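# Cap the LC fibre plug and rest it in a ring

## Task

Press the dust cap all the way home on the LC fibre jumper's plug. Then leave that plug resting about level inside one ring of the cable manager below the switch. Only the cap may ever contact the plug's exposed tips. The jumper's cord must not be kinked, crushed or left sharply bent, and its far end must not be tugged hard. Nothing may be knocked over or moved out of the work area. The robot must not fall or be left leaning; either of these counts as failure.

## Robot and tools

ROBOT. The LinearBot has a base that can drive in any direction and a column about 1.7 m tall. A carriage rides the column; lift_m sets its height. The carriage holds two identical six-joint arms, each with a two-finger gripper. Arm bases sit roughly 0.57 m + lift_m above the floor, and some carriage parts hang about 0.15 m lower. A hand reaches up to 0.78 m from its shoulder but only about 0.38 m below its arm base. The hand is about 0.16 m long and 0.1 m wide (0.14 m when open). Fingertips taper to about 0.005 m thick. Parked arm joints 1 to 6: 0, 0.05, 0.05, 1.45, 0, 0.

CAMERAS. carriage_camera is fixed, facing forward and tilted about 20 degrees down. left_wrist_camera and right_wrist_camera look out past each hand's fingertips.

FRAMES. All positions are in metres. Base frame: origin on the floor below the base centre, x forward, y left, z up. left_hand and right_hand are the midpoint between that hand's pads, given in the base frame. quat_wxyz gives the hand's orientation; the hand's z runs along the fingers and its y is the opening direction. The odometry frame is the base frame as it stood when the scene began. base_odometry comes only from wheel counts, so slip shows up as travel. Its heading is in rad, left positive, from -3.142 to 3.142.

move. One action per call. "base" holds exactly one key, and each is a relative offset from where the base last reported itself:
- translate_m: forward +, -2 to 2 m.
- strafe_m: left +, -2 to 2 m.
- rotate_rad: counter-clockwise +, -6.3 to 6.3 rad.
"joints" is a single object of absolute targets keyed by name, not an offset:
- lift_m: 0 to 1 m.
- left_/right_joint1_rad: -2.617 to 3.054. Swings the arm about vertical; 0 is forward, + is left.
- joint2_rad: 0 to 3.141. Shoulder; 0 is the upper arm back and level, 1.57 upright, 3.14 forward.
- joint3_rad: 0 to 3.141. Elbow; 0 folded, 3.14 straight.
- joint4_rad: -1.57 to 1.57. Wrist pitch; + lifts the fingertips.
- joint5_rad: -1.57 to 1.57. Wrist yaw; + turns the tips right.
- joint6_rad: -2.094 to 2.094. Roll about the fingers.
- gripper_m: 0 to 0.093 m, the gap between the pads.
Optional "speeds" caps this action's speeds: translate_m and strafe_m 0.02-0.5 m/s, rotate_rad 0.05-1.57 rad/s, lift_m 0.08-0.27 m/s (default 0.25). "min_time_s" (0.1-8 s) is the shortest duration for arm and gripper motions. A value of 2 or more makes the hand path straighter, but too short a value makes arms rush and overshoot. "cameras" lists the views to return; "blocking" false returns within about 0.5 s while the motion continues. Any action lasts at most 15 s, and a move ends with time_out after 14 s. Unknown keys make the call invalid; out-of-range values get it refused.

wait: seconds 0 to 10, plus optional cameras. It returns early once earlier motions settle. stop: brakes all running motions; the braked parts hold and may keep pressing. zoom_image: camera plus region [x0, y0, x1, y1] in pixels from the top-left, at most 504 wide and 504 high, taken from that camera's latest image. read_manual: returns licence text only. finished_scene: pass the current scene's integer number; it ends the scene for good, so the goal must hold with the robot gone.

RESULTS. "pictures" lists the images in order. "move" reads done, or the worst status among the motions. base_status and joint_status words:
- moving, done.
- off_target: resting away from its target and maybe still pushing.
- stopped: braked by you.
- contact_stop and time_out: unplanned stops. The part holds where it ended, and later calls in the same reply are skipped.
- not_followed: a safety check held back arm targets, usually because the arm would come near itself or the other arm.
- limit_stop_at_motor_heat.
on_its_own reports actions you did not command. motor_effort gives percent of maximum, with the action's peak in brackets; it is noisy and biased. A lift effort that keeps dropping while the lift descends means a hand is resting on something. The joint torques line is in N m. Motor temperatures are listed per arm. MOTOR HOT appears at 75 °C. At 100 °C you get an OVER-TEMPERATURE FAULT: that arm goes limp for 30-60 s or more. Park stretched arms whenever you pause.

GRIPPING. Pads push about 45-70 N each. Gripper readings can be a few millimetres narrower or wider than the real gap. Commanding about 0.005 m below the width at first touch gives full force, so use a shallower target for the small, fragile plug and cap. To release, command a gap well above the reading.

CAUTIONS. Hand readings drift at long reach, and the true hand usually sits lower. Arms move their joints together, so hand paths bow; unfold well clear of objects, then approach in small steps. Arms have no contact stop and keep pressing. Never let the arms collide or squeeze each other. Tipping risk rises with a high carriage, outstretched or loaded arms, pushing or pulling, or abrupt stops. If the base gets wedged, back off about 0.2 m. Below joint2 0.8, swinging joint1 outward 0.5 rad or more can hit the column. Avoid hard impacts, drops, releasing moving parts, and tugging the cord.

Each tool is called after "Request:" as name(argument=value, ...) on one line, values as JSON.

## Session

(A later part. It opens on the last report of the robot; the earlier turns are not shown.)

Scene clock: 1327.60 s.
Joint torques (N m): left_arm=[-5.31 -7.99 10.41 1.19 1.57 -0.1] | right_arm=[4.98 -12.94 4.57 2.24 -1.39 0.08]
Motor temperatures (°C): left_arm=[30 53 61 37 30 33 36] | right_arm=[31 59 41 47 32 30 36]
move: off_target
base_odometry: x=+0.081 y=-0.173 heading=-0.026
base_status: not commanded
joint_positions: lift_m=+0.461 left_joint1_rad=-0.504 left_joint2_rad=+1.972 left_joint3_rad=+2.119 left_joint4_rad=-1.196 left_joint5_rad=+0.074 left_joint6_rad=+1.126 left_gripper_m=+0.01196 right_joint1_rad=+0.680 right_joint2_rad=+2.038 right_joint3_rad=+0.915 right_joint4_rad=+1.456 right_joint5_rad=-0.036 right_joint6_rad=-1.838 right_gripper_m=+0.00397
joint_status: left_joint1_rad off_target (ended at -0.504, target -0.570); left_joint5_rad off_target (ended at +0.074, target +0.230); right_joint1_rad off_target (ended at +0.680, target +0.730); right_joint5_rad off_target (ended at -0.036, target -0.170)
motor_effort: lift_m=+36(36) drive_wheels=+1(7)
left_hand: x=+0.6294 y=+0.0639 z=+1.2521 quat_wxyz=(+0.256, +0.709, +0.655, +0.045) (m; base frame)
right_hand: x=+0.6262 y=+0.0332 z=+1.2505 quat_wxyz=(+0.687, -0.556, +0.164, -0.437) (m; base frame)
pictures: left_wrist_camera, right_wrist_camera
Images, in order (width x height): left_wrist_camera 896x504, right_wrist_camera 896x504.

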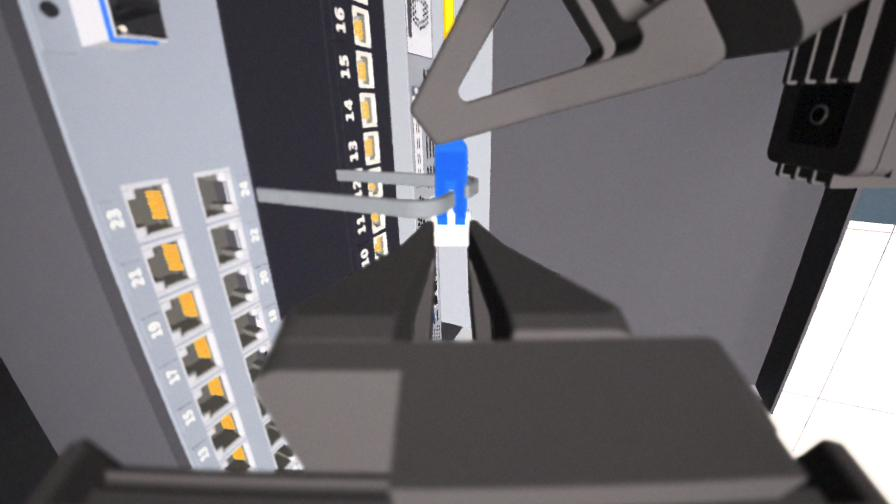

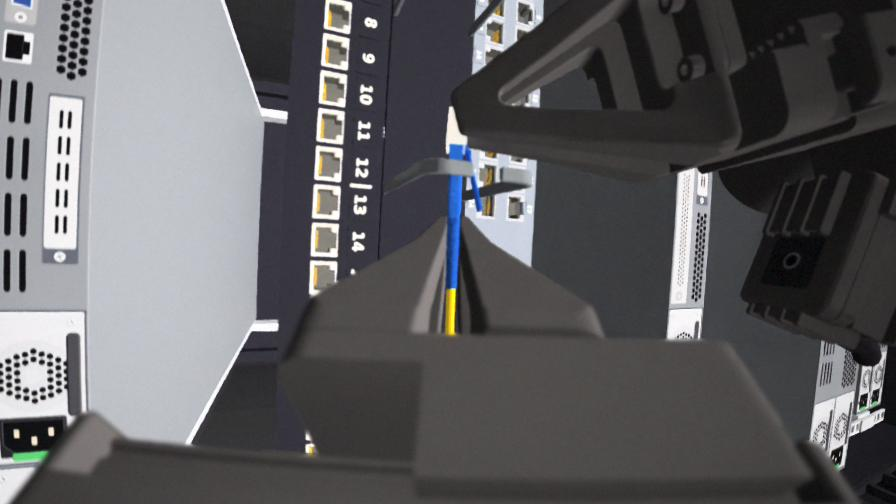

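Request:
move(joints={"left_joint1_rad": -0.6, "left_joint5_rad": 0.31, "right_joint1_rad": 0.752, "right_joint5_rad": -0.25}, min_time_s=1.5, cameras=["left_wrist_camera", "right_wrist_camera"])

Request:
zoom_image(camera="left_wrist_camera", region=[410, 190, 490, 260])

Request:
zoom_image(camera="right_wrist_camera", region=[420, 90, 500, 180])

Scene clock: 1337.80 s.
Joint torques (N m): left_arm=[-7.5 -7.98 10.39 1.2 2.3 -0.09] | right_arm=[7.2 -12.93 4.62 2.24 -2.16 0.08]
Motor temperatures (°C): left_arm=[31 53 60 37 31 33 36] | right_arm=[32 59 42 47 33 30 36]
move: off_target
base_odometry: x=+0.081 y=-0.173 heading=-0.026
base_status: not commanded
joint_positions: lift_m=+0.461 left_joint1_rad=-0.506 left_joint2_rad=+1.972 left_joint3_rad=+2.119 left_joint4_rad=-1.196 left_joint5_rad=+0.074 left_joint6_rad=+1.125 left_gripper_m=+0.01196 right_joint1_rad=+0.680 right_joint2_rad=+2.038 right_joint3_rad=+0.915 right_joint4_rad=+1.456 right_joint5_rad=-0.043 right_joint6_rad=-1.838 right_gripper_m=+0.00397
joint_status: left_joint1_rad off_target (ended at -0.506, target -0.600); left_joint5_rad off_target (ended at +0.075, target +0.310); right_joint1_rad off_target (ended at +0.680, target +0.752); right_joint5_rad off_target (ended at -0.043, target -0.250)
motor_effort: lift_m=+36(36) drive_wheels=+0(6)
left_hand: x=+0.6288 y=+0.0628 z=+1.2521 quat_wxyz=(+0.256, +0.710, +0.655, +0.044) (m; base frame)
right_hand: x=+0.6253 y=+0.0341 z=+1.2505 quat_wxyz=(+0.688, -0.557, +0.161, -0.436) (m; base frame)
pictures: left_wrist_camera, right_wrist_camera
Images, in order (width x height): left_wrist_camera 896x504, right_wrist_camera 896x504.

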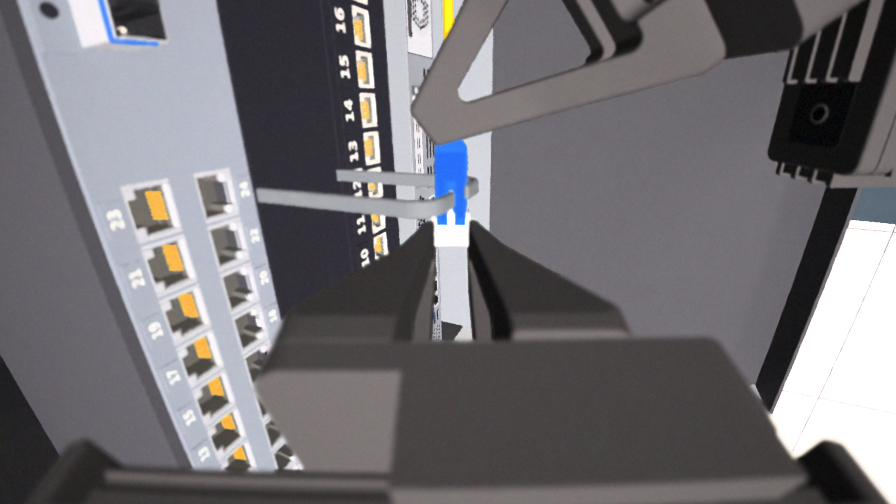

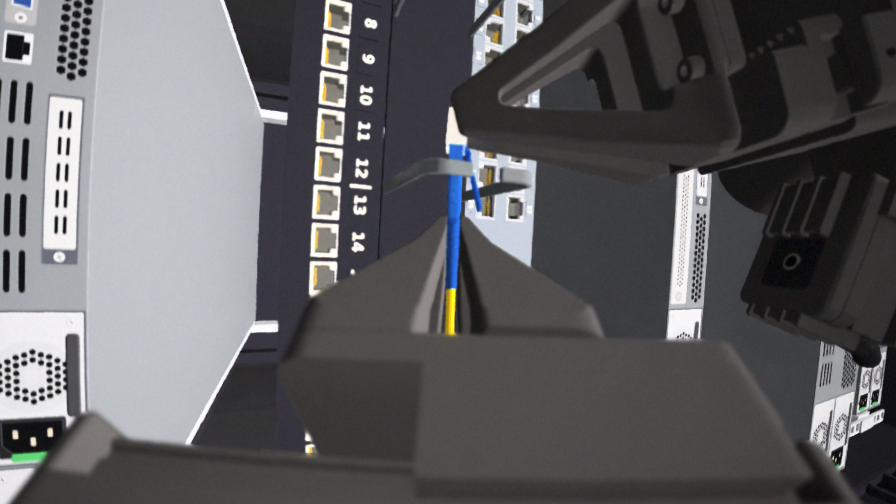

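Scaled by 6.300 from the camera's 896x504 image, which has a finer 1280x720 frame.

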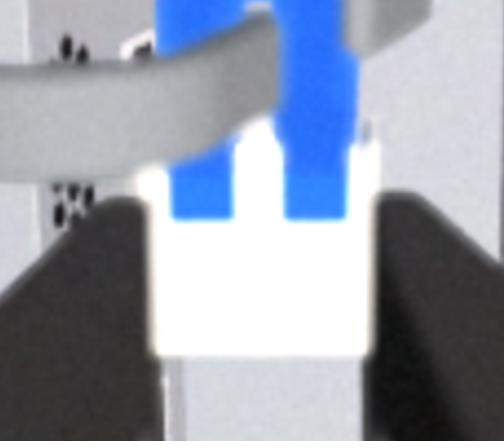

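Scaled by 5.600 from the camera's 896x504 image, which has a finer 1280x720 frame.

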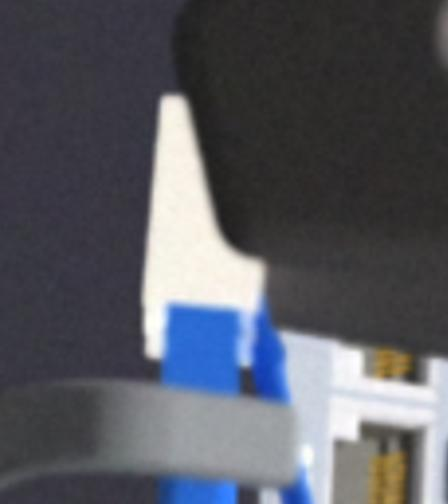

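Request:
move(joints={"left_joint1_rad": -0.55, "left_joint5_rad": 0.18, "right_joint1_rad": 0.715, "right_joint5_rad": -0.13}, min_time_s=1)

Request:
move(joints={"left_joint1_rad": -0.504, "left_joint5_rad": 0.078, "right_joint1_rad": 0.681, "right_joint5_rad": -0.04}, min_time_s=1, cameras=["left_wrist_camera", "right_wrist_camera"])

Scene clock: 1343.63 s.
Joint torques (N m): left_arm=[-3.47 -7.97 10.4 1.2 1.21 -0.1] | right_arm=[3.51 -12.96 4.59 2.25 -0.99 0.08]
Motor temperatures (°C): left_arm=[31 53 60 37 33 33 36] | right_arm=[32 59 42 47 34 30 36]
move: off_target
base_odometry: x=+0.081 y=-0.173 heading=-0.026
base_status: not commanded
joint_positions: lift_m=+0.461 left_joint1_rad=-0.506 left_joint2_rad=+1.972 left_joint3_rad=+2.119 left_joint4_rad=-1.196 left_joint5_rad=+0.064 left_joint6_rad=+1.125 left_gripper_m=+0.01196 right_joint1_rad=+0.680 right_joint2_rad=+2.038 right_joint3_rad=+0.915 right_joint4_rad=+1.456 right_joint5_rad=-0.034 right_joint6_rad=-1.838 right_gripper_m=+0.00397
joint_status: left_joint1_rad off_target (ended at -0.506, target -0.550); left_joint5_rad off_target (ended at +0.064, target +0.180); right_joint1_rad off_target (ended at +0.680, target +0.715); right_joint5_rad off_target (ended at -0.034, target -0.130)
motor_effort: lift_m=+36(36) drive_wheels=+0(6)
left_hand: x=+0.6297 y=+0.0643 z=+1.2520 quat_wxyz=(+0.255, +0.709, +0.656, +0.049) (m; base frame)
right_hand: x=+0.6263 y=+0.0330 z=+1.2506 quat_wxyz=(+0.687, -0.556, +0.165, -0.438) (m; base frame)
pictures: none

Scene clock: 1344.93 s.
Joint torques (N m): left_arm=[0.14 -8.03 10.43 1.18 0.34 -0.1] | right_arm=[0.1 -12.96 4.59 2.25 -0.12 0.08]
Motor temperatures (°C): left_arm=[31 53 60 37 33 33 36] | right_arm=[32 59 42 47 33 30 36]
move: done
base_odometry: x=+0.081 y=-0.173 heading=-0.026
base_status: not commanded
joint_positions: lift_m=+0.461 left_joint1_rad=-0.505 left_joint2_rad=+1.973 left_joint3_rad=+2.119 left_joint4_rad=-1.195 left_joint5_rad=+0.056 left_joint6_rad=+1.125 left_gripper_m=+0.01196 right_joint1_rad=+0.680 right_joint2_rad=+2.038 right_joint3_rad=+0.915 right_joint4_rad=+1.456 right_joint5_rad=-0.026 right_joint6_rad=-1.838 right_gripper_m=+0.00397
joint_status: all done
motor_effort: lift_m=+36(36) drive_wheels=+1(4)
left_hand: x=+0.6309 y=+0.0658 z=+1.2516 quat_wxyz=(+0.254, +0.708, +0.657, +0.053) (m; base frame)
right_hand: x=+0.6273 y=+0.0320 z=+1.2504 quat_wxyz=(+0.686, -0.555, +0.168, -0.439) (m; base frame)
pictures: left_wrist_camera, right_wrist_camera
Images, in order (width x height): left_wrist_camera 896x504, right_wrist_camera 896x504.

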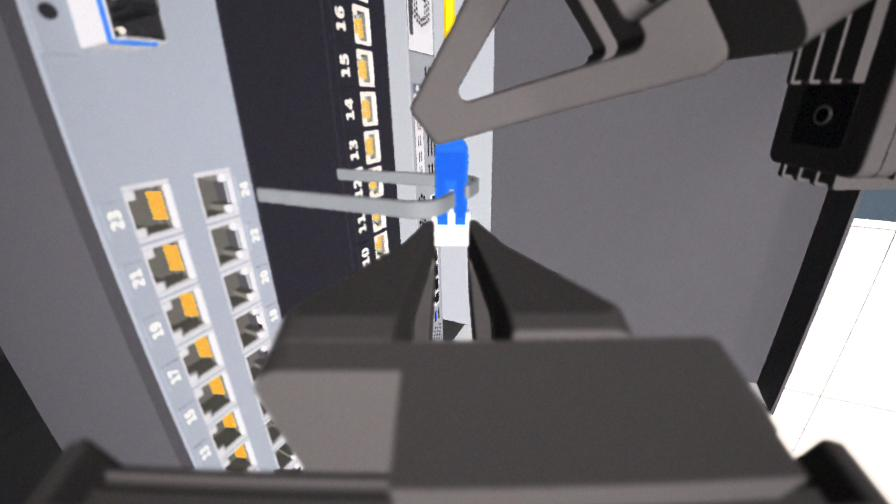

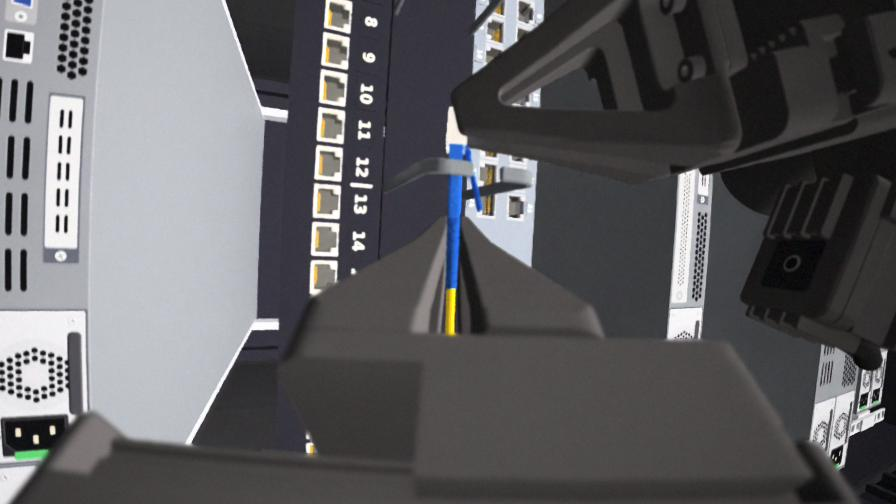

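Request:
move(joints={"left_gripper_m": 0.0145}, min_time_s=1.5)

Request:
move(joints={"left_gripper_m": 0.026}, min_time_s=1.5, cameras=["left_wrist_camera", "right_wrist_camera"])

Request:
zoom_image(camera="left_wrist_camera", region=[390, 170, 510, 290])

Scene clock: 1353.80 s.
Joint torques (N m): left_arm=[0.16 -8.01 10.39 1.19 0.33 -0.09] | right_arm=[0.09 -12.97 4.59 2.24 -0.11 0.08]
Motor temperatures (°C): left_arm=[31 53 60 37 32 33 36] | right_arm=[32 59 42 47 33 30 36]
move: done
base_odometry: x=+0.081 y=-0.173 heading=-0.026
base_status: not commanded
joint_positions: lift_m=+0.461 left_joint1_rad=-0.505 left_joint2_rad=+1.973 left_joint3_rad=+2.119 left_joint4_rad=-1.195 left_joint5_rad=+0.056 left_joint6_rad=+1.125 left_gripper_m=+0.01441 right_joint1_rad=+0.680 right_joint2_rad=+2.038 right_joint3_rad=+0.915 right_joint4_rad=+1.456 right_joint5_rad=-0.026 right_joint6_rad=-1.838 right_gripper_m=+0.00397
joint_status: all done
motor_effort: lift_m=+36(36) drive_wheels=+0(4)
left_hand: x=+0.6309 y=+0.0658 z=+1.2516 quat_wxyz=(+0.254, +0.708, +0.657, +0.053) (m; base frame)
right_hand: x=+0.6273 y=+0.0320 z=+1.2504 quat_wxyz=(+0.686, -0.555, +0.168, -0.439) (m; base frame)
pictures: none

Scene clock: 1355.60 s.
Joint torques (N m): left_arm=[0.16 -8.02 10.4 1.18 0.26 -0.1] | right_arm=[0.1 -12.96 4.59 2.25 -0.11 0.08]
Motor temperatures (°C): left_arm=[31 53 60 37 32 33 36] | right_arm=[32 59 42 47 33 30 36]
move: done
base_odometry: x=+0.081 y=-0.173 heading=-0.026
base_status: not commanded
joint_positions: lift_m=+0.461 left_joint1_rad=-0.505 left_joint2_rad=+1.973 left_joint3_rad=+2.119 left_joint4_rad=-1.195 left_joint5_rad=+0.065 left_joint6_rad=+1.125 left_gripper_m=+0.02587 right_joint1_rad=+0.680 right_joint2_rad=+2.038 right_joint3_rad=+0.915 right_joint4_rad=+1.456 right_joint5_rad=-0.026 right_joint6_rad=-1.838 right_gripper_m=+0.00397
joint_status: all done
motor_effort: lift_m=+36(36) drive_wheels=-2(5)
left_hand: x=+0.6301 y=+0.0645 z=+1.2517 quat_wxyz=(+0.255, +0.709, +0.656, +0.049) (m; base frame)
right_hand: x=+0.6273 y=+0.0320 z=+1.2504 quat_wxyz=(+0.686, -0.555, +0.168, -0.439) (m; base frame)
pictures: left_wrist_camera, right_wrist_camera
Images, in order (width x height): left_wrist_camera 896x504, right_wrist_camera 896x504.

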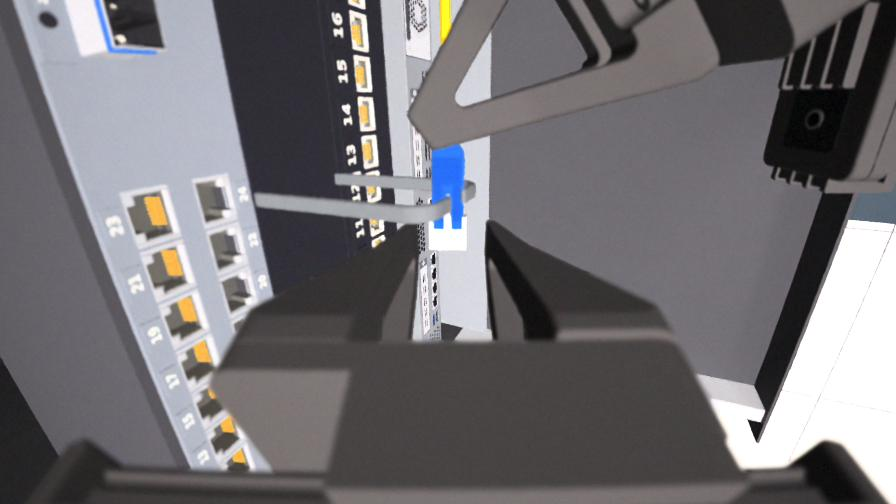

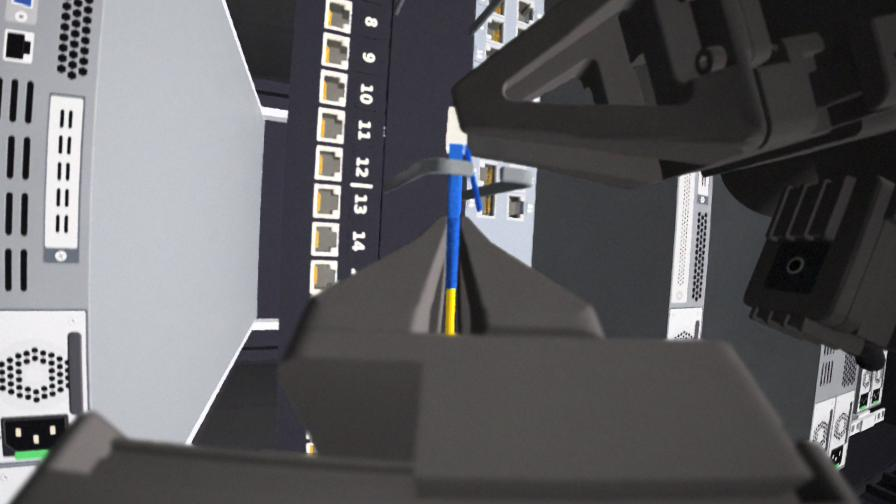

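Scaled by 4.200 from the camera's 896x504 image, which has a finer 1280x720 frame.

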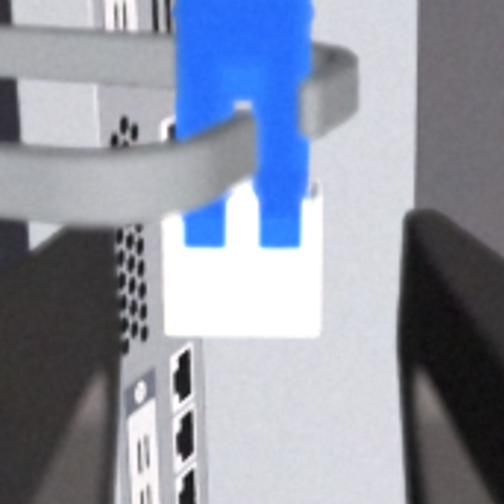

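Request:
move(joints={"left_joint1_rad": -0.446, "left_joint2_rad": 1.955, "left_joint3_rad": 2.105, "left_joint4_rad": -1.19, "left_joint5_rad": 0.112, "left_joint6_rad": 1.17}, min_time_s=2.5, cameras=["left_wrist_camera", "right_wrist_camera"])

Scene clock: 1369.67 s.
Joint torques (N m): left_arm=[0.72 -10.74 6.08 1.32 0.28 0.09] | right_arm=[0.1 -12.94 4.59 2.25 -0.12 0.08]
Motor temperatures (°C): left_arm=[30 54 60 37 31 33 36] | right_arm=[32 59 42 47 32 30 36]
move: done
base_odometry: x=+0.081 y=-0.173 heading=-0.026
base_status: not commanded
joint_positions: lift_m=+0.461 left_joint1_rad=-0.454 left_joint2_rad=+1.973 left_joint3_rad=+2.119 left_joint4_rad=-1.195 left_joint5_rad=+0.099 left_joint6_rad=+1.159 left_gripper_m=+0.02587 right_joint1_rad=+0.680 right_joint2_rad=+2.038 right_joint3_rad=+0.915 right_joint4_rad=+1.456 right_joint5_rad=-0.026 right_joint6_rad=-1.838 right_gripper_m=+0.00397
joint_status: all done
motor_effort: lift_m=+36(36) drive_wheels=-3(5)
left_hand: x=+0.6392 y=+0.0809 z=+1.2521 quat_wxyz=(+0.258, +0.706, +0.658, +0.044) (m; base frame)
right_hand: x=+0.6273 y=+0.0320 z=+1.2504 quat_wxyz=(+0.686, -0.555, +0.168, -0.439) (m; base frame)
pictures: left_wrist_camera, right_wrist_camera
Images, in order (width x height): left_wrist_camera 896x504, right_wrist_camera 896x504.

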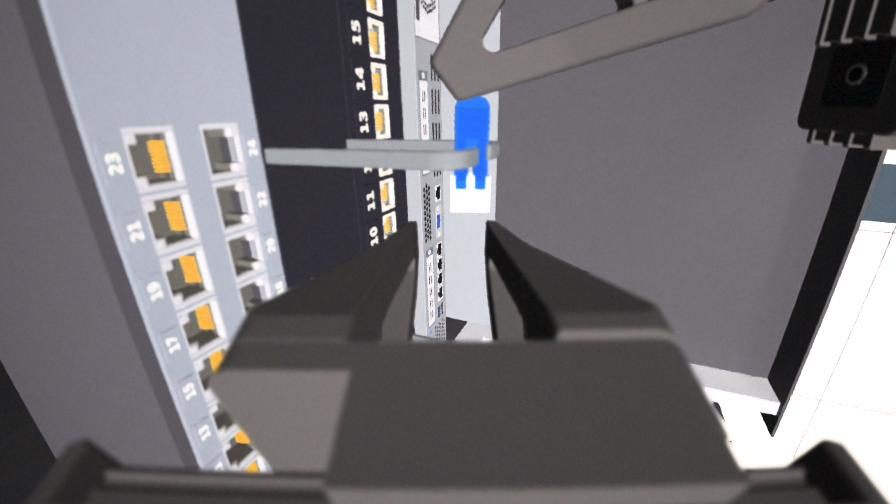

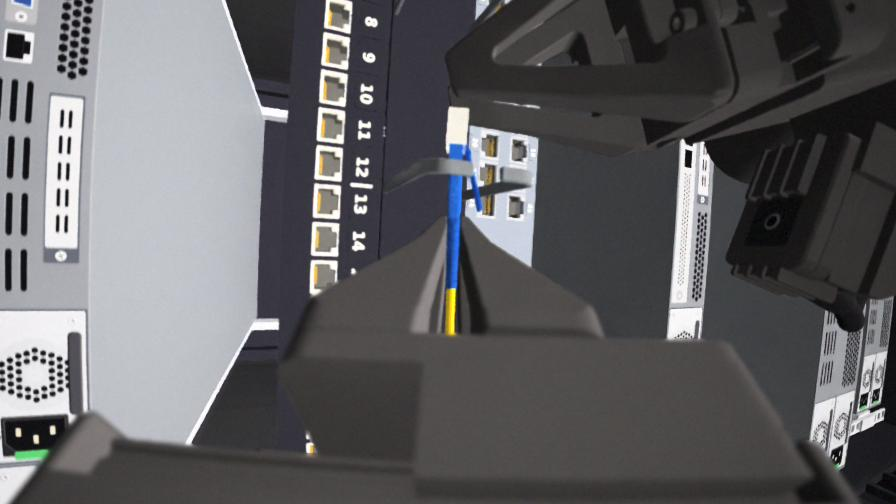

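Request:
move(joints={"left_joint1_rad": -0.48, "left_joint2_rad": 1.84, "left_joint3_rad": 1.93, "left_joint4_rad": -1.13, "left_joint5_rad": 0.065, "left_joint6_rad": 1.137}, min_time_s=2)

Request:
move(joints={"left_joint1_rad": -0.5, "left_joint2_rad": 1.69, "left_joint3_rad": 1.71, "left_joint4_rad": -1.06, "left_joint5_rad": 0.06, "left_joint6_rad": 1.126}, min_time_s=2, cameras=["all"])

Scene clock: 1378.13 s.
Joint torques (N m): left_arm=[-0.65 -11.75 6.09 1.38 0.03 -0.11] | right_arm=[0.1 -12.96 4.56 2.25 -0.11 0.08]
Motor temperatures (°C): left_arm=[30 55 59 37 31 33 35] | right_arm=[32 59 42 47 32 30 36]
move: done
base_odometry: x=+0.081 y=-0.173 heading=-0.026
base_status: not commanded
joint_positions: lift_m=+0.461 left_joint1_rad=-0.472 left_joint2_rad=+1.878 left_joint3_rad=+1.945 left_joint4_rad=-1.146 left_joint5_rad=+0.078 left_joint6_rad=+1.148 left_gripper_m=+0.02587 right_joint1_rad=+0.680 right_joint2_rad=+2.038 right_joint3_rad=+0.915 right_joint4_rad=+1.455 right_joint5_rad=-0.026 right_joint6_rad=-1.838 right_gripper_m=+0.00397
joint_status: all done
motor_effort: lift_m=+36(36) drive_wheels=+1(5)
left_hand: x=+0.6163 y=+0.0871 z=+1.2382 quat_wxyz=(+0.242, +0.708, +0.661, +0.045) (m; base frame)
right_hand: x=+0.6273 y=+0.0320 z=+1.2503 quat_wxyz=(+0.686, -0.556, +0.168, -0.439) (m; base frame)
pictures: none

Scene clock: 1380.43 s.
Joint torques (N m): left_arm=[-0.64 -10.19 6.2 1.39 0.03 -0.12] | right_arm=[0.12 -12.94 4.59 2.25 -0.11 0.08]
Motor temperatures (°C): left_arm=[30 55 58 37 30 33 35] | right_arm=[32 59 42 47 32 30 36]
move: done
base_odometry: x=+0.081 y=-0.173 heading=-0.026
base_status: not commanded
joint_positions: lift_m=+0.461 left_joint1_rad=-0.492 left_joint2_rad=+1.724 left_joint3_rad=+1.725 left_joint4_rad=-1.076 left_joint5_rad=+0.073 left_joint6_rad=+1.137 left_gripper_m=+0.02587 right_joint1_rad=+0.680 right_joint2_rad=+2.038 right_joint3_rad=+0.915 right_joint4_rad=+1.455 right_joint5_rad=-0.026 right_joint6_rad=-1.838 right_gripper_m=+0.00397
joint_status: all done
motor_effort: lift_m=+36(36) drive_wheels=-3(6)
left_hand: x=+0.5823 y=+0.0961 z=+1.2322 quat_wxyz=(+0.244, +0.711, +0.658, +0.044) (m; base frame)
right_hand: x=+0.6273 y=+0.0320 z=+1.2503 quat_wxyz=(+0.686, -0.556, +0.168, -0.439) (m; base frame)
pictures: carriage_camera, left_wrist_camera, right_wrist_camera
Images, in order (width x height): carriage_camera 896x504, left_wrist_camera 896x504, right_wrist_camera 896x504.

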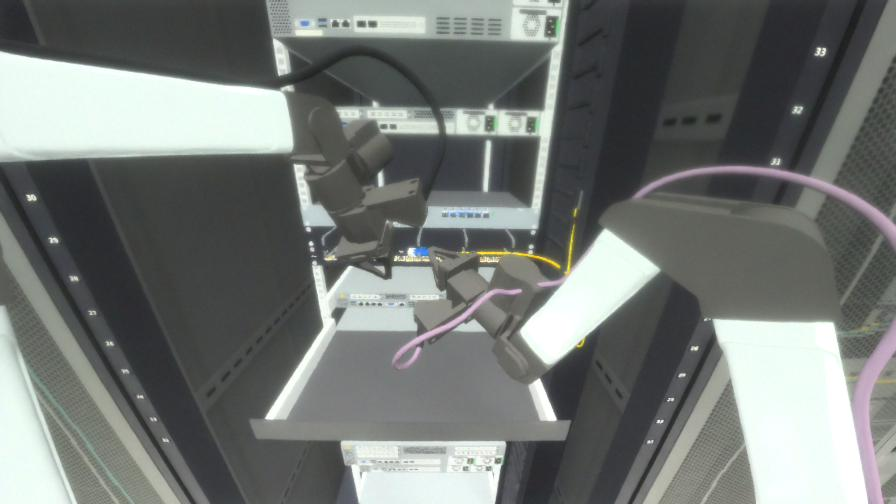

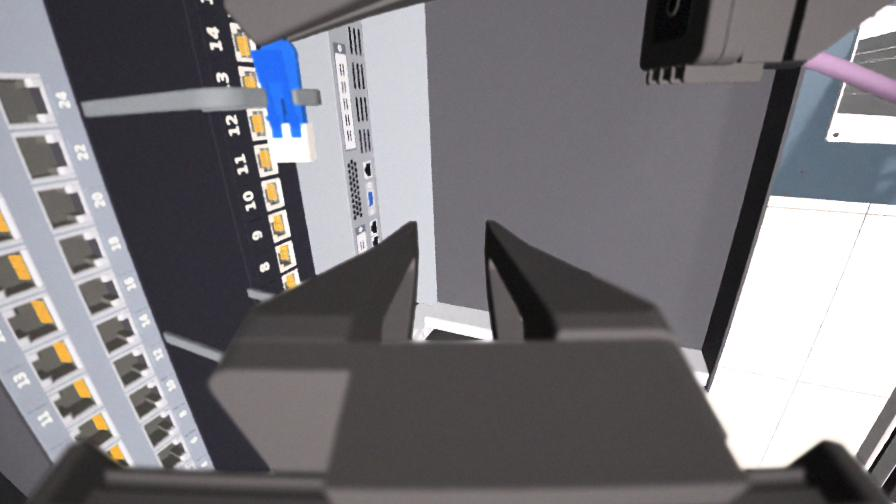

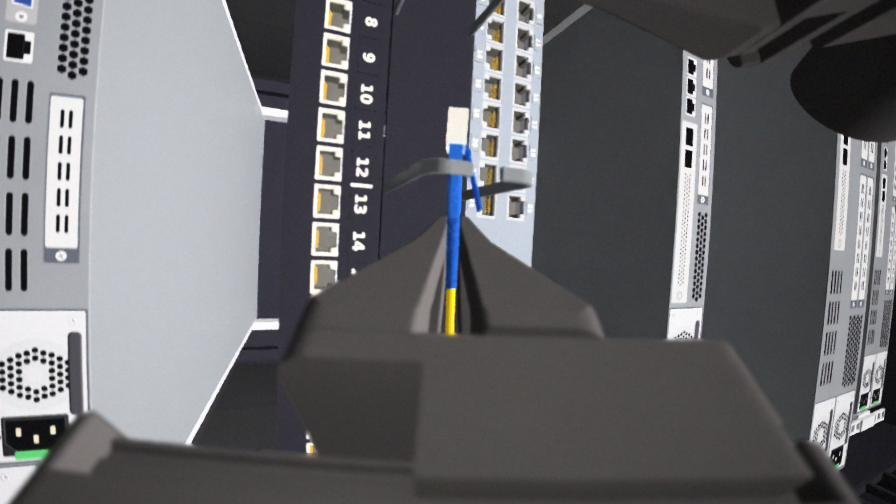

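Request:
move(joints={"left_joint1_rad": 0.0, "left_joint2_rad": 0.05, "left_joint3_rad": 0.05, "left_joint4_rad": 1.45, "left_joint5_rad": 0.0, "left_joint6_rad": 0.0}, min_time_s=4)

Request:
move(joints={"right_joint1_rad": 0.704, "right_joint2_rad": 1.883, "right_joint3_rad": 0.95, "right_joint4_rad": 1.118, "right_joint5_rad": 0.035, "right_joint6_rad": -1.695, "lift_m": 0.463}, min_time_s=2.5, cameras=["all"])

Request:
zoom_image(camera="right_wrist_camera", region=[370, 80, 570, 280])

Scene clock: 1408.17 s.
Joint torques (N m): left_arm=[0.73 2.77 5.04 -0.14 -0.07 -0.08] | right_arm=[0.09 -12.96 4.59 2.27 -0.13 0.09]
Motor temperatures (°C): left_arm=[30 54 56 37 30 33 35] | right_arm=[31 59 42 47 32 30 36]
move: done
base_odometry: x=+0.081 y=-0.173 heading=-0.026
base_status: not commanded
joint_positions: lift_m=+0.461 left_joint1_rad=-0.008 left_joint2_rad=+0.059 left_joint3_rad=+0.064 left_joint4_rad=+1.436 left_joint5_rad=+0.013 left_joint6_rad=+0.012 left_gripper_m=+0.02587 right_joint1_rad=+0.680 right_joint2_rad=+2.038 right_joint3_rad=+0.915 right_joint4_rad=+1.454 right_joint5_rad=-0.025 right_joint6_rad=-1.838 right_gripper_m=+0.00397
joint_status: all done
motor_effort: lift_m=+36(36) drive_wheels=+0(5)
left_hand: x=+0.2483 y=+0.3044 z=+1.4512 quat_wxyz=(+0.998, +0.007, +0.065, +0.001) (m; base frame)
right_hand: x=+0.6276 y=+0.0318 z=+1.2499 quat_wxyz=(+0.685, -0.556, +0.169, -0.440) (m; base frame)
pictures: none

Scene clock: 1410.97 s.
Joint torques (N m): left_arm=[0.76 2.91 5.19 -0.15 -0.05 -0.09] | right_arm=[0.57 -12.74 8.5 2.41 0.11 0.1]
Motor temperatures (°C): left_arm=[30 53 56 37 30 33 35] | right_arm=[31 59 42 47 32 30 36]
move: done
base_odometry: x=+0.081 y=-0.173 heading=-0.026
base_status: not commanded
joint_positions: lift_m=+0.463 left_joint1_rad=-0.008 left_joint2_rad=+0.057 left_joint3_rad=+0.062 left_joint4_rad=+1.439 left_joint5_rad=+0.012 left_joint6_rad=+0.011 left_gripper_m=+0.02587 right_joint1_rad=+0.698 right_joint2_rad=+1.910 right_joint3_rad=+0.926 right_joint4_rad=+1.133 right_joint5_rad=+0.025 right_joint6_rad=-1.705 right_gripper_m=+0.00397
joint_status: all done
motor_effort: lift_m=+36(41) drive_wheels=+0(4)
left_hand: x=+0.2477 y=+0.3046 z=+1.4527 quat_wxyz=(+0.998, +0.007, +0.063, +0.001) (m; base frame)
right_hand: x=+0.6309 y=+0.0358 z=+1.2458 quat_wxyz=(+0.660, -0.605, +0.244, -0.373) (m; base frame)
pictures: carriage_camera, left_wrist_camera, right_wrist_camera
Images, in order (width x height): carriage_camera 896x504, left_wrist_camera 896x504, right_wrist_camera 896x504.

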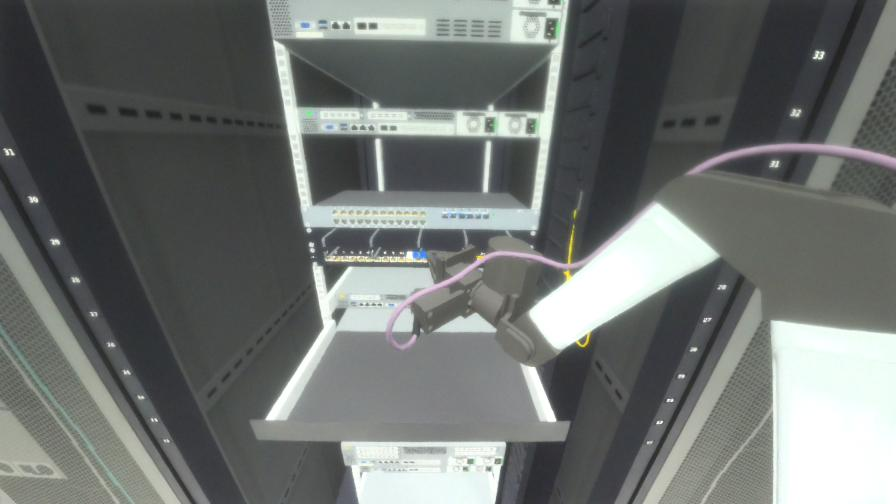

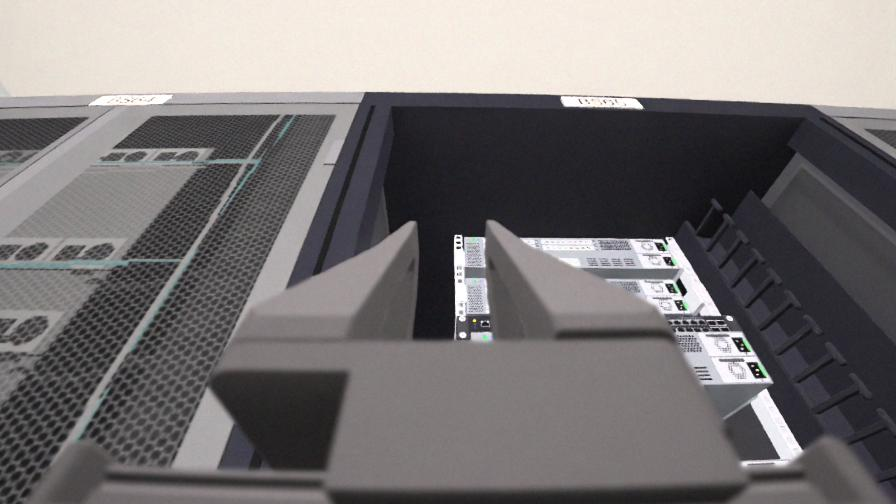

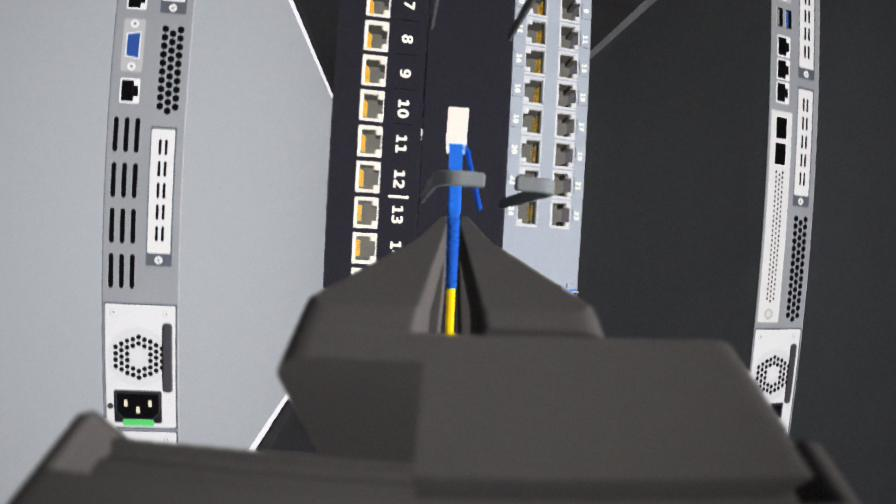

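Scaled by 2.520 from the camera's 896x504 image, which has a finer 1280x720 frame.

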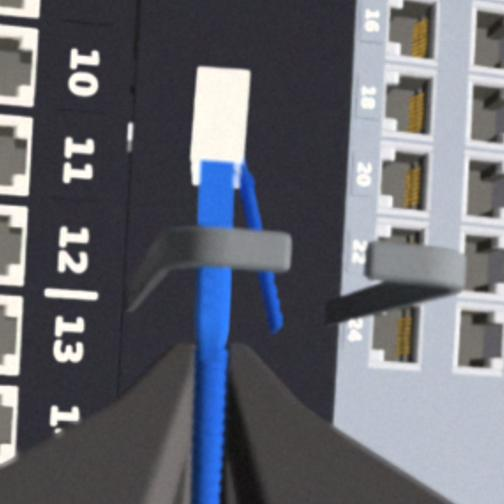

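Request:
move(joints={"right_joint1_rad": 0.7067, "right_joint2_rad": 1.79, "right_joint3_rad": 1.034, "right_joint4_rad": 0.79, "right_joint5_rad": 0.049, "right_joint6_rad": -1.561, "lift_m": 0.466}, min_time_s=2.5, cameras=["carriage_camera", "right_wrist_camera"])

Request:
zoom_image(camera="right_wrist_camera", region=[370, 80, 570, 280])

Request:
zoom_image(camera="carriage_camera", region=[360, 210, 480, 290])

Scene clock: 1425.20 s.
Joint torques (N m): left_arm=[0.76 3 5.29 -0.17 -0.05 -0.09] | right_arm=[0.65 -12.52 9.4 2.51 0.1 0.09]
Motor temperatures (°C): left_arm=[30 50 54 35 30 33 35] | right_arm=[31 59 44 49 32 30 36]
move: done
base_odometry: x=+0.081 y=-0.173 heading=-0.026
base_status: not commanded
joint_positions: lift_m=+0.466 left_joint1_rad=-0.008 left_joint2_rad=+0.056 left_joint3_rad=+0.061 left_joint4_rad=+1.440 left_joint5_rad=+0.011 left_joint6_rad=+0.011 left_gripper_m=+0.02587 right_joint1_rad=+0.700 right_joint2_rad=+1.816 right_joint3_rad=+1.008 right_joint4_rad=+0.805 right_joint5_rad=+0.039 right_joint6_rad=-1.571 right_gripper_m=+0.00397
joint_status: all done
motor_effort: lift_m=+36(41) drive_wheels=-1(5)
left_hand: x=+0.2476 y=+0.3047 z=+1.4554 quat_wxyz=(+0.998, +0.006, +0.063, +0.001) (m; base frame)
right_hand: x=+0.6364 y=+0.0386 z=+1.2534 quat_wxyz=(+0.634, -0.636, +0.311, -0.311) (m; base frame)
pictures: carriage_camera, right_wrist_camera
Images, in order (width x height): carriage_camera 896x504, right_wrist_camera 896x504.

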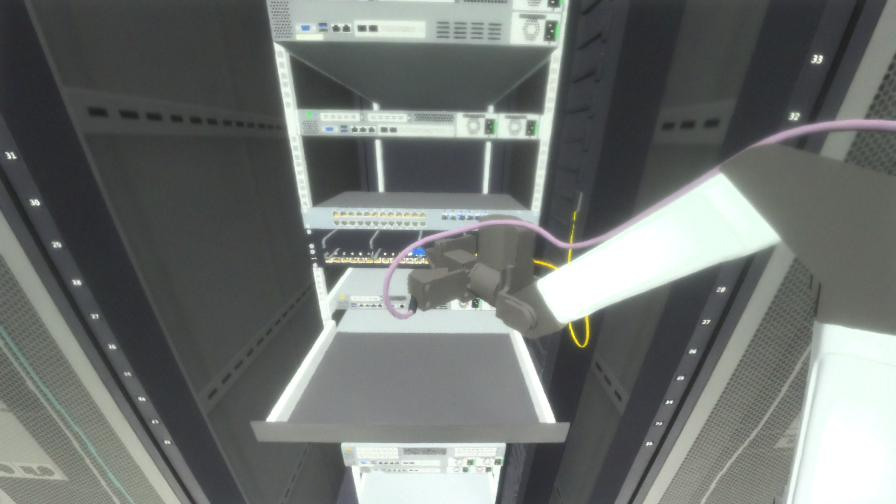

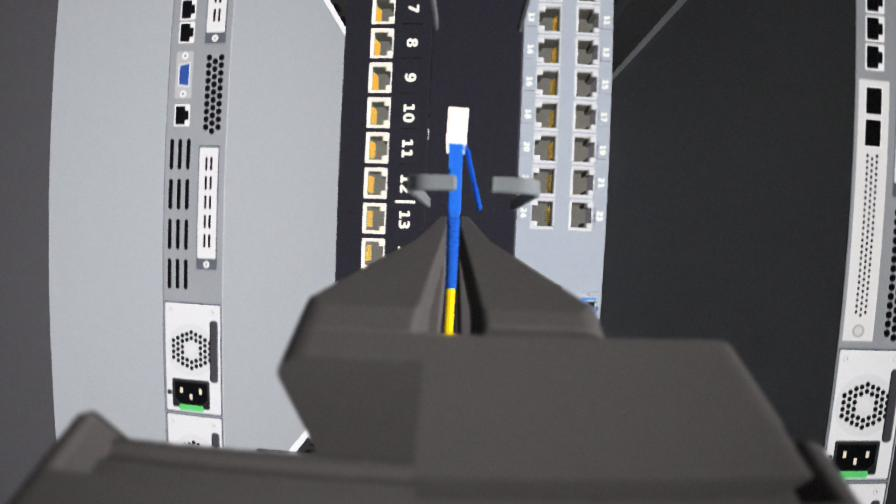

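Scaled by 2.520 from the camera's 896x504 image, which has a finer 1280x720 frame.

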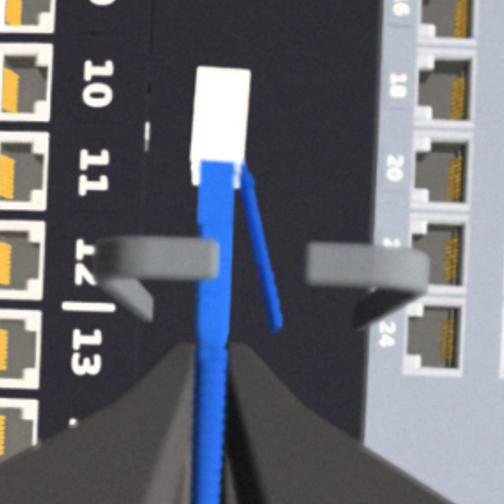

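Scaled by 4.200 from the camera's 896x504 image, which has a finer 1280x720 frame.

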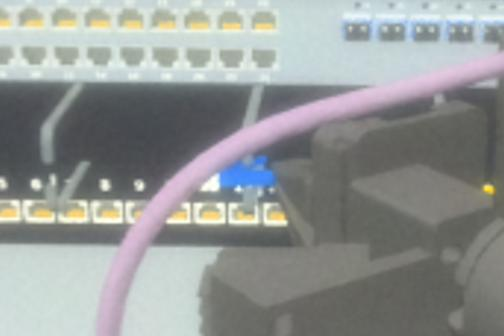

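Request:
move(joints={"lift_m": 0.4575}, cameras=["right_wrist_camera"])

Request:
zoom_image(camera="right_wrist_camera", region=[370, 80, 570, 280])

Scene clock: 1431.60 s.
Joint torques (N m): left_arm=[0.72 3.08 5.49 -0.17 -0.04 -0.08] | right_arm=[0.68 -11.86 9.01 2.58 0.1 0.09]
Motor temperatures (°C): left_arm=[30 49 54 35 30 33 35] | right_arm=[31 59 44 49 32 30 36]
move: done
base_odometry: x=+0.081 y=-0.173 heading=-0.026
base_status: not commanded
joint_positions: lift_m=+0.458 left_joint1_rad=-0.008 left_joint2_rad=+0.054 left_joint3_rad=+0.059 left_joint4_rad=+1.441 left_joint5_rad=+0.010 left_joint6_rad=+0.011 left_gripper_m=+0.02587 right_joint1_rad=+0.700 right_joint2_rad=+1.810 right_joint3_rad=+1.013 right_joint4_rad=+0.797 right_joint5_rad=+0.040 right_joint6_rad=-1.570 right_gripper_m=+0.00397
joint_status: all done
motor_effort: lift_m=+35(36) drive_wheels=-5(5)
left_hand: x=+0.2474 y=+0.3049 z=+1.4465 quat_wxyz=(+0.998, +0.006, +0.063, +0.001) (m; base frame)
right_hand: x=+0.6363 y=+0.0384 z=+1.2485 quat_wxyz=(+0.635, -0.635, +0.311, -0.311) (m; base frame)
pictures: right_wrist_camera
Images, in order (width x height): right_wrist_camera 896x504.

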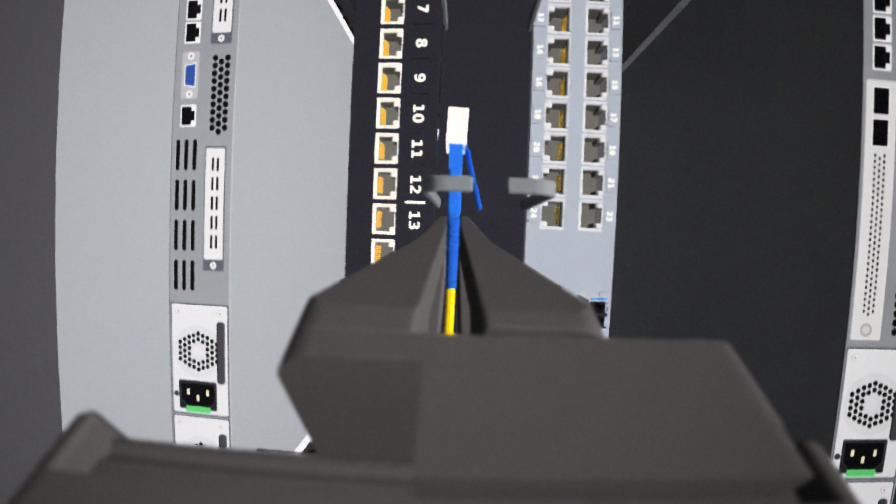

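Scaled by 2.520 from the camera's 896x504 image, which has a finer 1280x720 frame.

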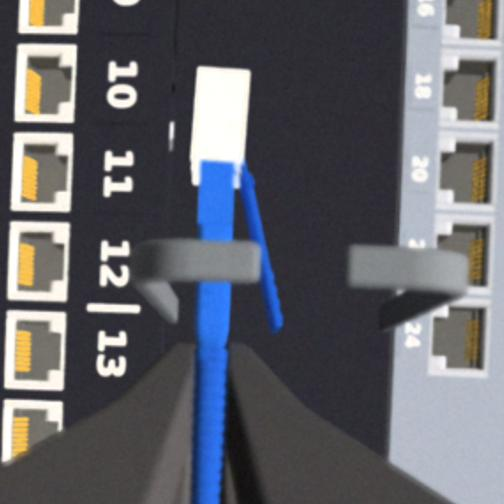

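Request:
move(joints={"lift_m": 0.4545})

Request:
move(joints={"lift_m": 0.4525}, cameras=["right_wrist_camera"])

Request:
zoom_image(camera="right_wrist_camera", region=[370, 80, 570, 280])

Scene clock: 1437.43 s.
Joint torques (N m): left_arm=[0.73 3.12 5.48 -0.19 -0.04 -0.08] | right_arm=[0.7 -11.84 8.96 2.63 0.09 0.1]
Motor temperatures (°C): left_arm=[30 48 54 35 30 33 35] | right_arm=[31 59 44 49 32 30 36]
move: done
base_odometry: x=+0.081 y=-0.173 heading=-0.026
base_status: not commanded
joint_positions: lift_m=+0.455 left_joint1_rad=-0.008 left_joint2_rad=+0.054 left_joint3_rad=+0.058 left_joint4_rad=+1.441 left_joint5_rad=+0.010 left_joint6_rad=+0.011 left_gripper_m=+0.02587 right_joint1_rad=+0.700 right_joint2_rad=+1.808 right_joint3_rad=+1.013 right_joint4_rad=+0.795 right_joint5_rad=+0.040 right_joint6_rad=-1.570 right_gripper_m=+0.00397
joint_status: all done
motor_effort: lift_m=+34(36) drive_wheels=+3(5)
left_hand: x=+0.2474 y=+0.3049 z=+1.4435 quat_wxyz=(+0.998, +0.006, +0.063, +0.001) (m; base frame)
right_hand: x=+0.6363 y=+0.0382 z=+1.2459 quat_wxyz=(+0.635, -0.635, +0.312, -0.311) (m; base frame)
pictures: none

Scene clock: 1437.80 s.
Joint torques (N m): left_arm=[0.76 3.12 5.46 -0.21 -0.04 -0.08] | right_arm=[0.76 -11.66 8.98 2.64 0.09 0.09]
Motor temperatures (°C): left_arm=[30 48 54 35 30 33 35] | right_arm=[31 59 44 50 32 30 36]
move: done
base_odometry: x=+0.081 y=-0.173 heading=-0.026
base_status: not commanded
joint_positions: lift_m=+0.453 left_joint1_rad=-0.008 left_joint2_rad=+0.054 left_joint3_rad=+0.058 left_joint4_rad=+1.442 left_joint5_rad=+0.010 left_joint6_rad=+0.010 left_gripper_m=+0.02587 right_joint1_rad=+0.700 right_joint2_rad=+1.807 right_joint3_rad=+1.013 right_joint4_rad=+0.794 right_joint5_rad=+0.041 right_joint6_rad=-1.569 right_gripper_m=+0.00397
joint_status: all done
motor_effort: lift_m=+33(34) drive_wheels=+2(4)
left_hand: x=+0.2472 y=+0.3049 z=+1.4416 quat_wxyz=(+0.998, +0.006, +0.062, +0.001) (m; base frame)
right_hand: x=+0.6362 y=+0.0381 z=+1.2442 quat_wxyz=(+0.635, -0.635, +0.312, -0.311) (m; base frame)
pictures: right_wrist_camera
Images, in order (width x height): right_wrist_camera 896x504.

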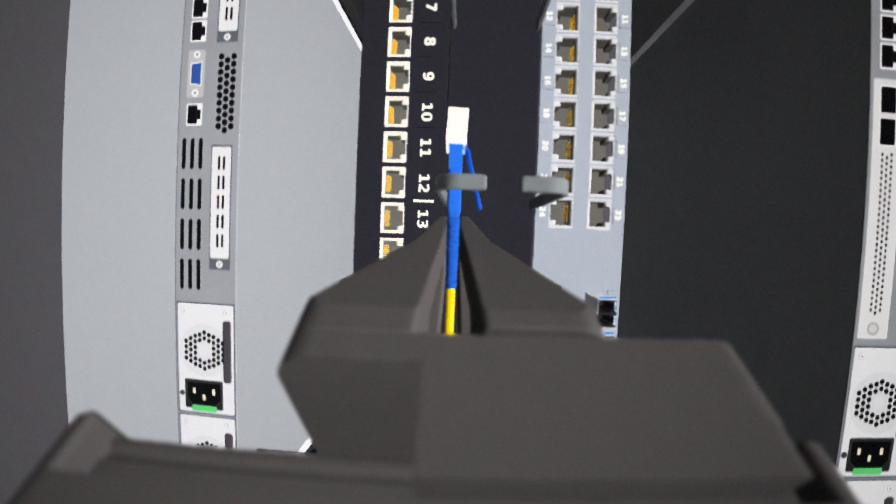

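Scaled by 2.520 from the camera's 896x504 image, which has a finer 1280x720 frame.

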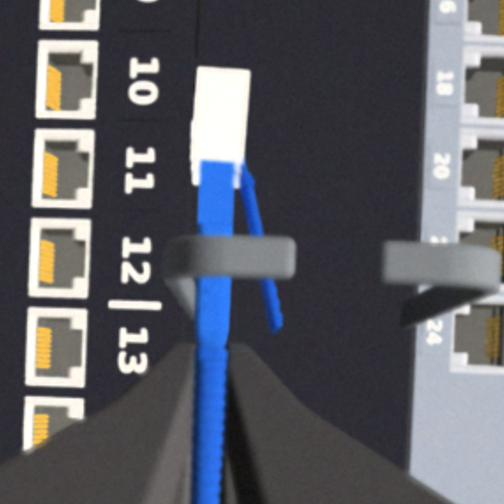

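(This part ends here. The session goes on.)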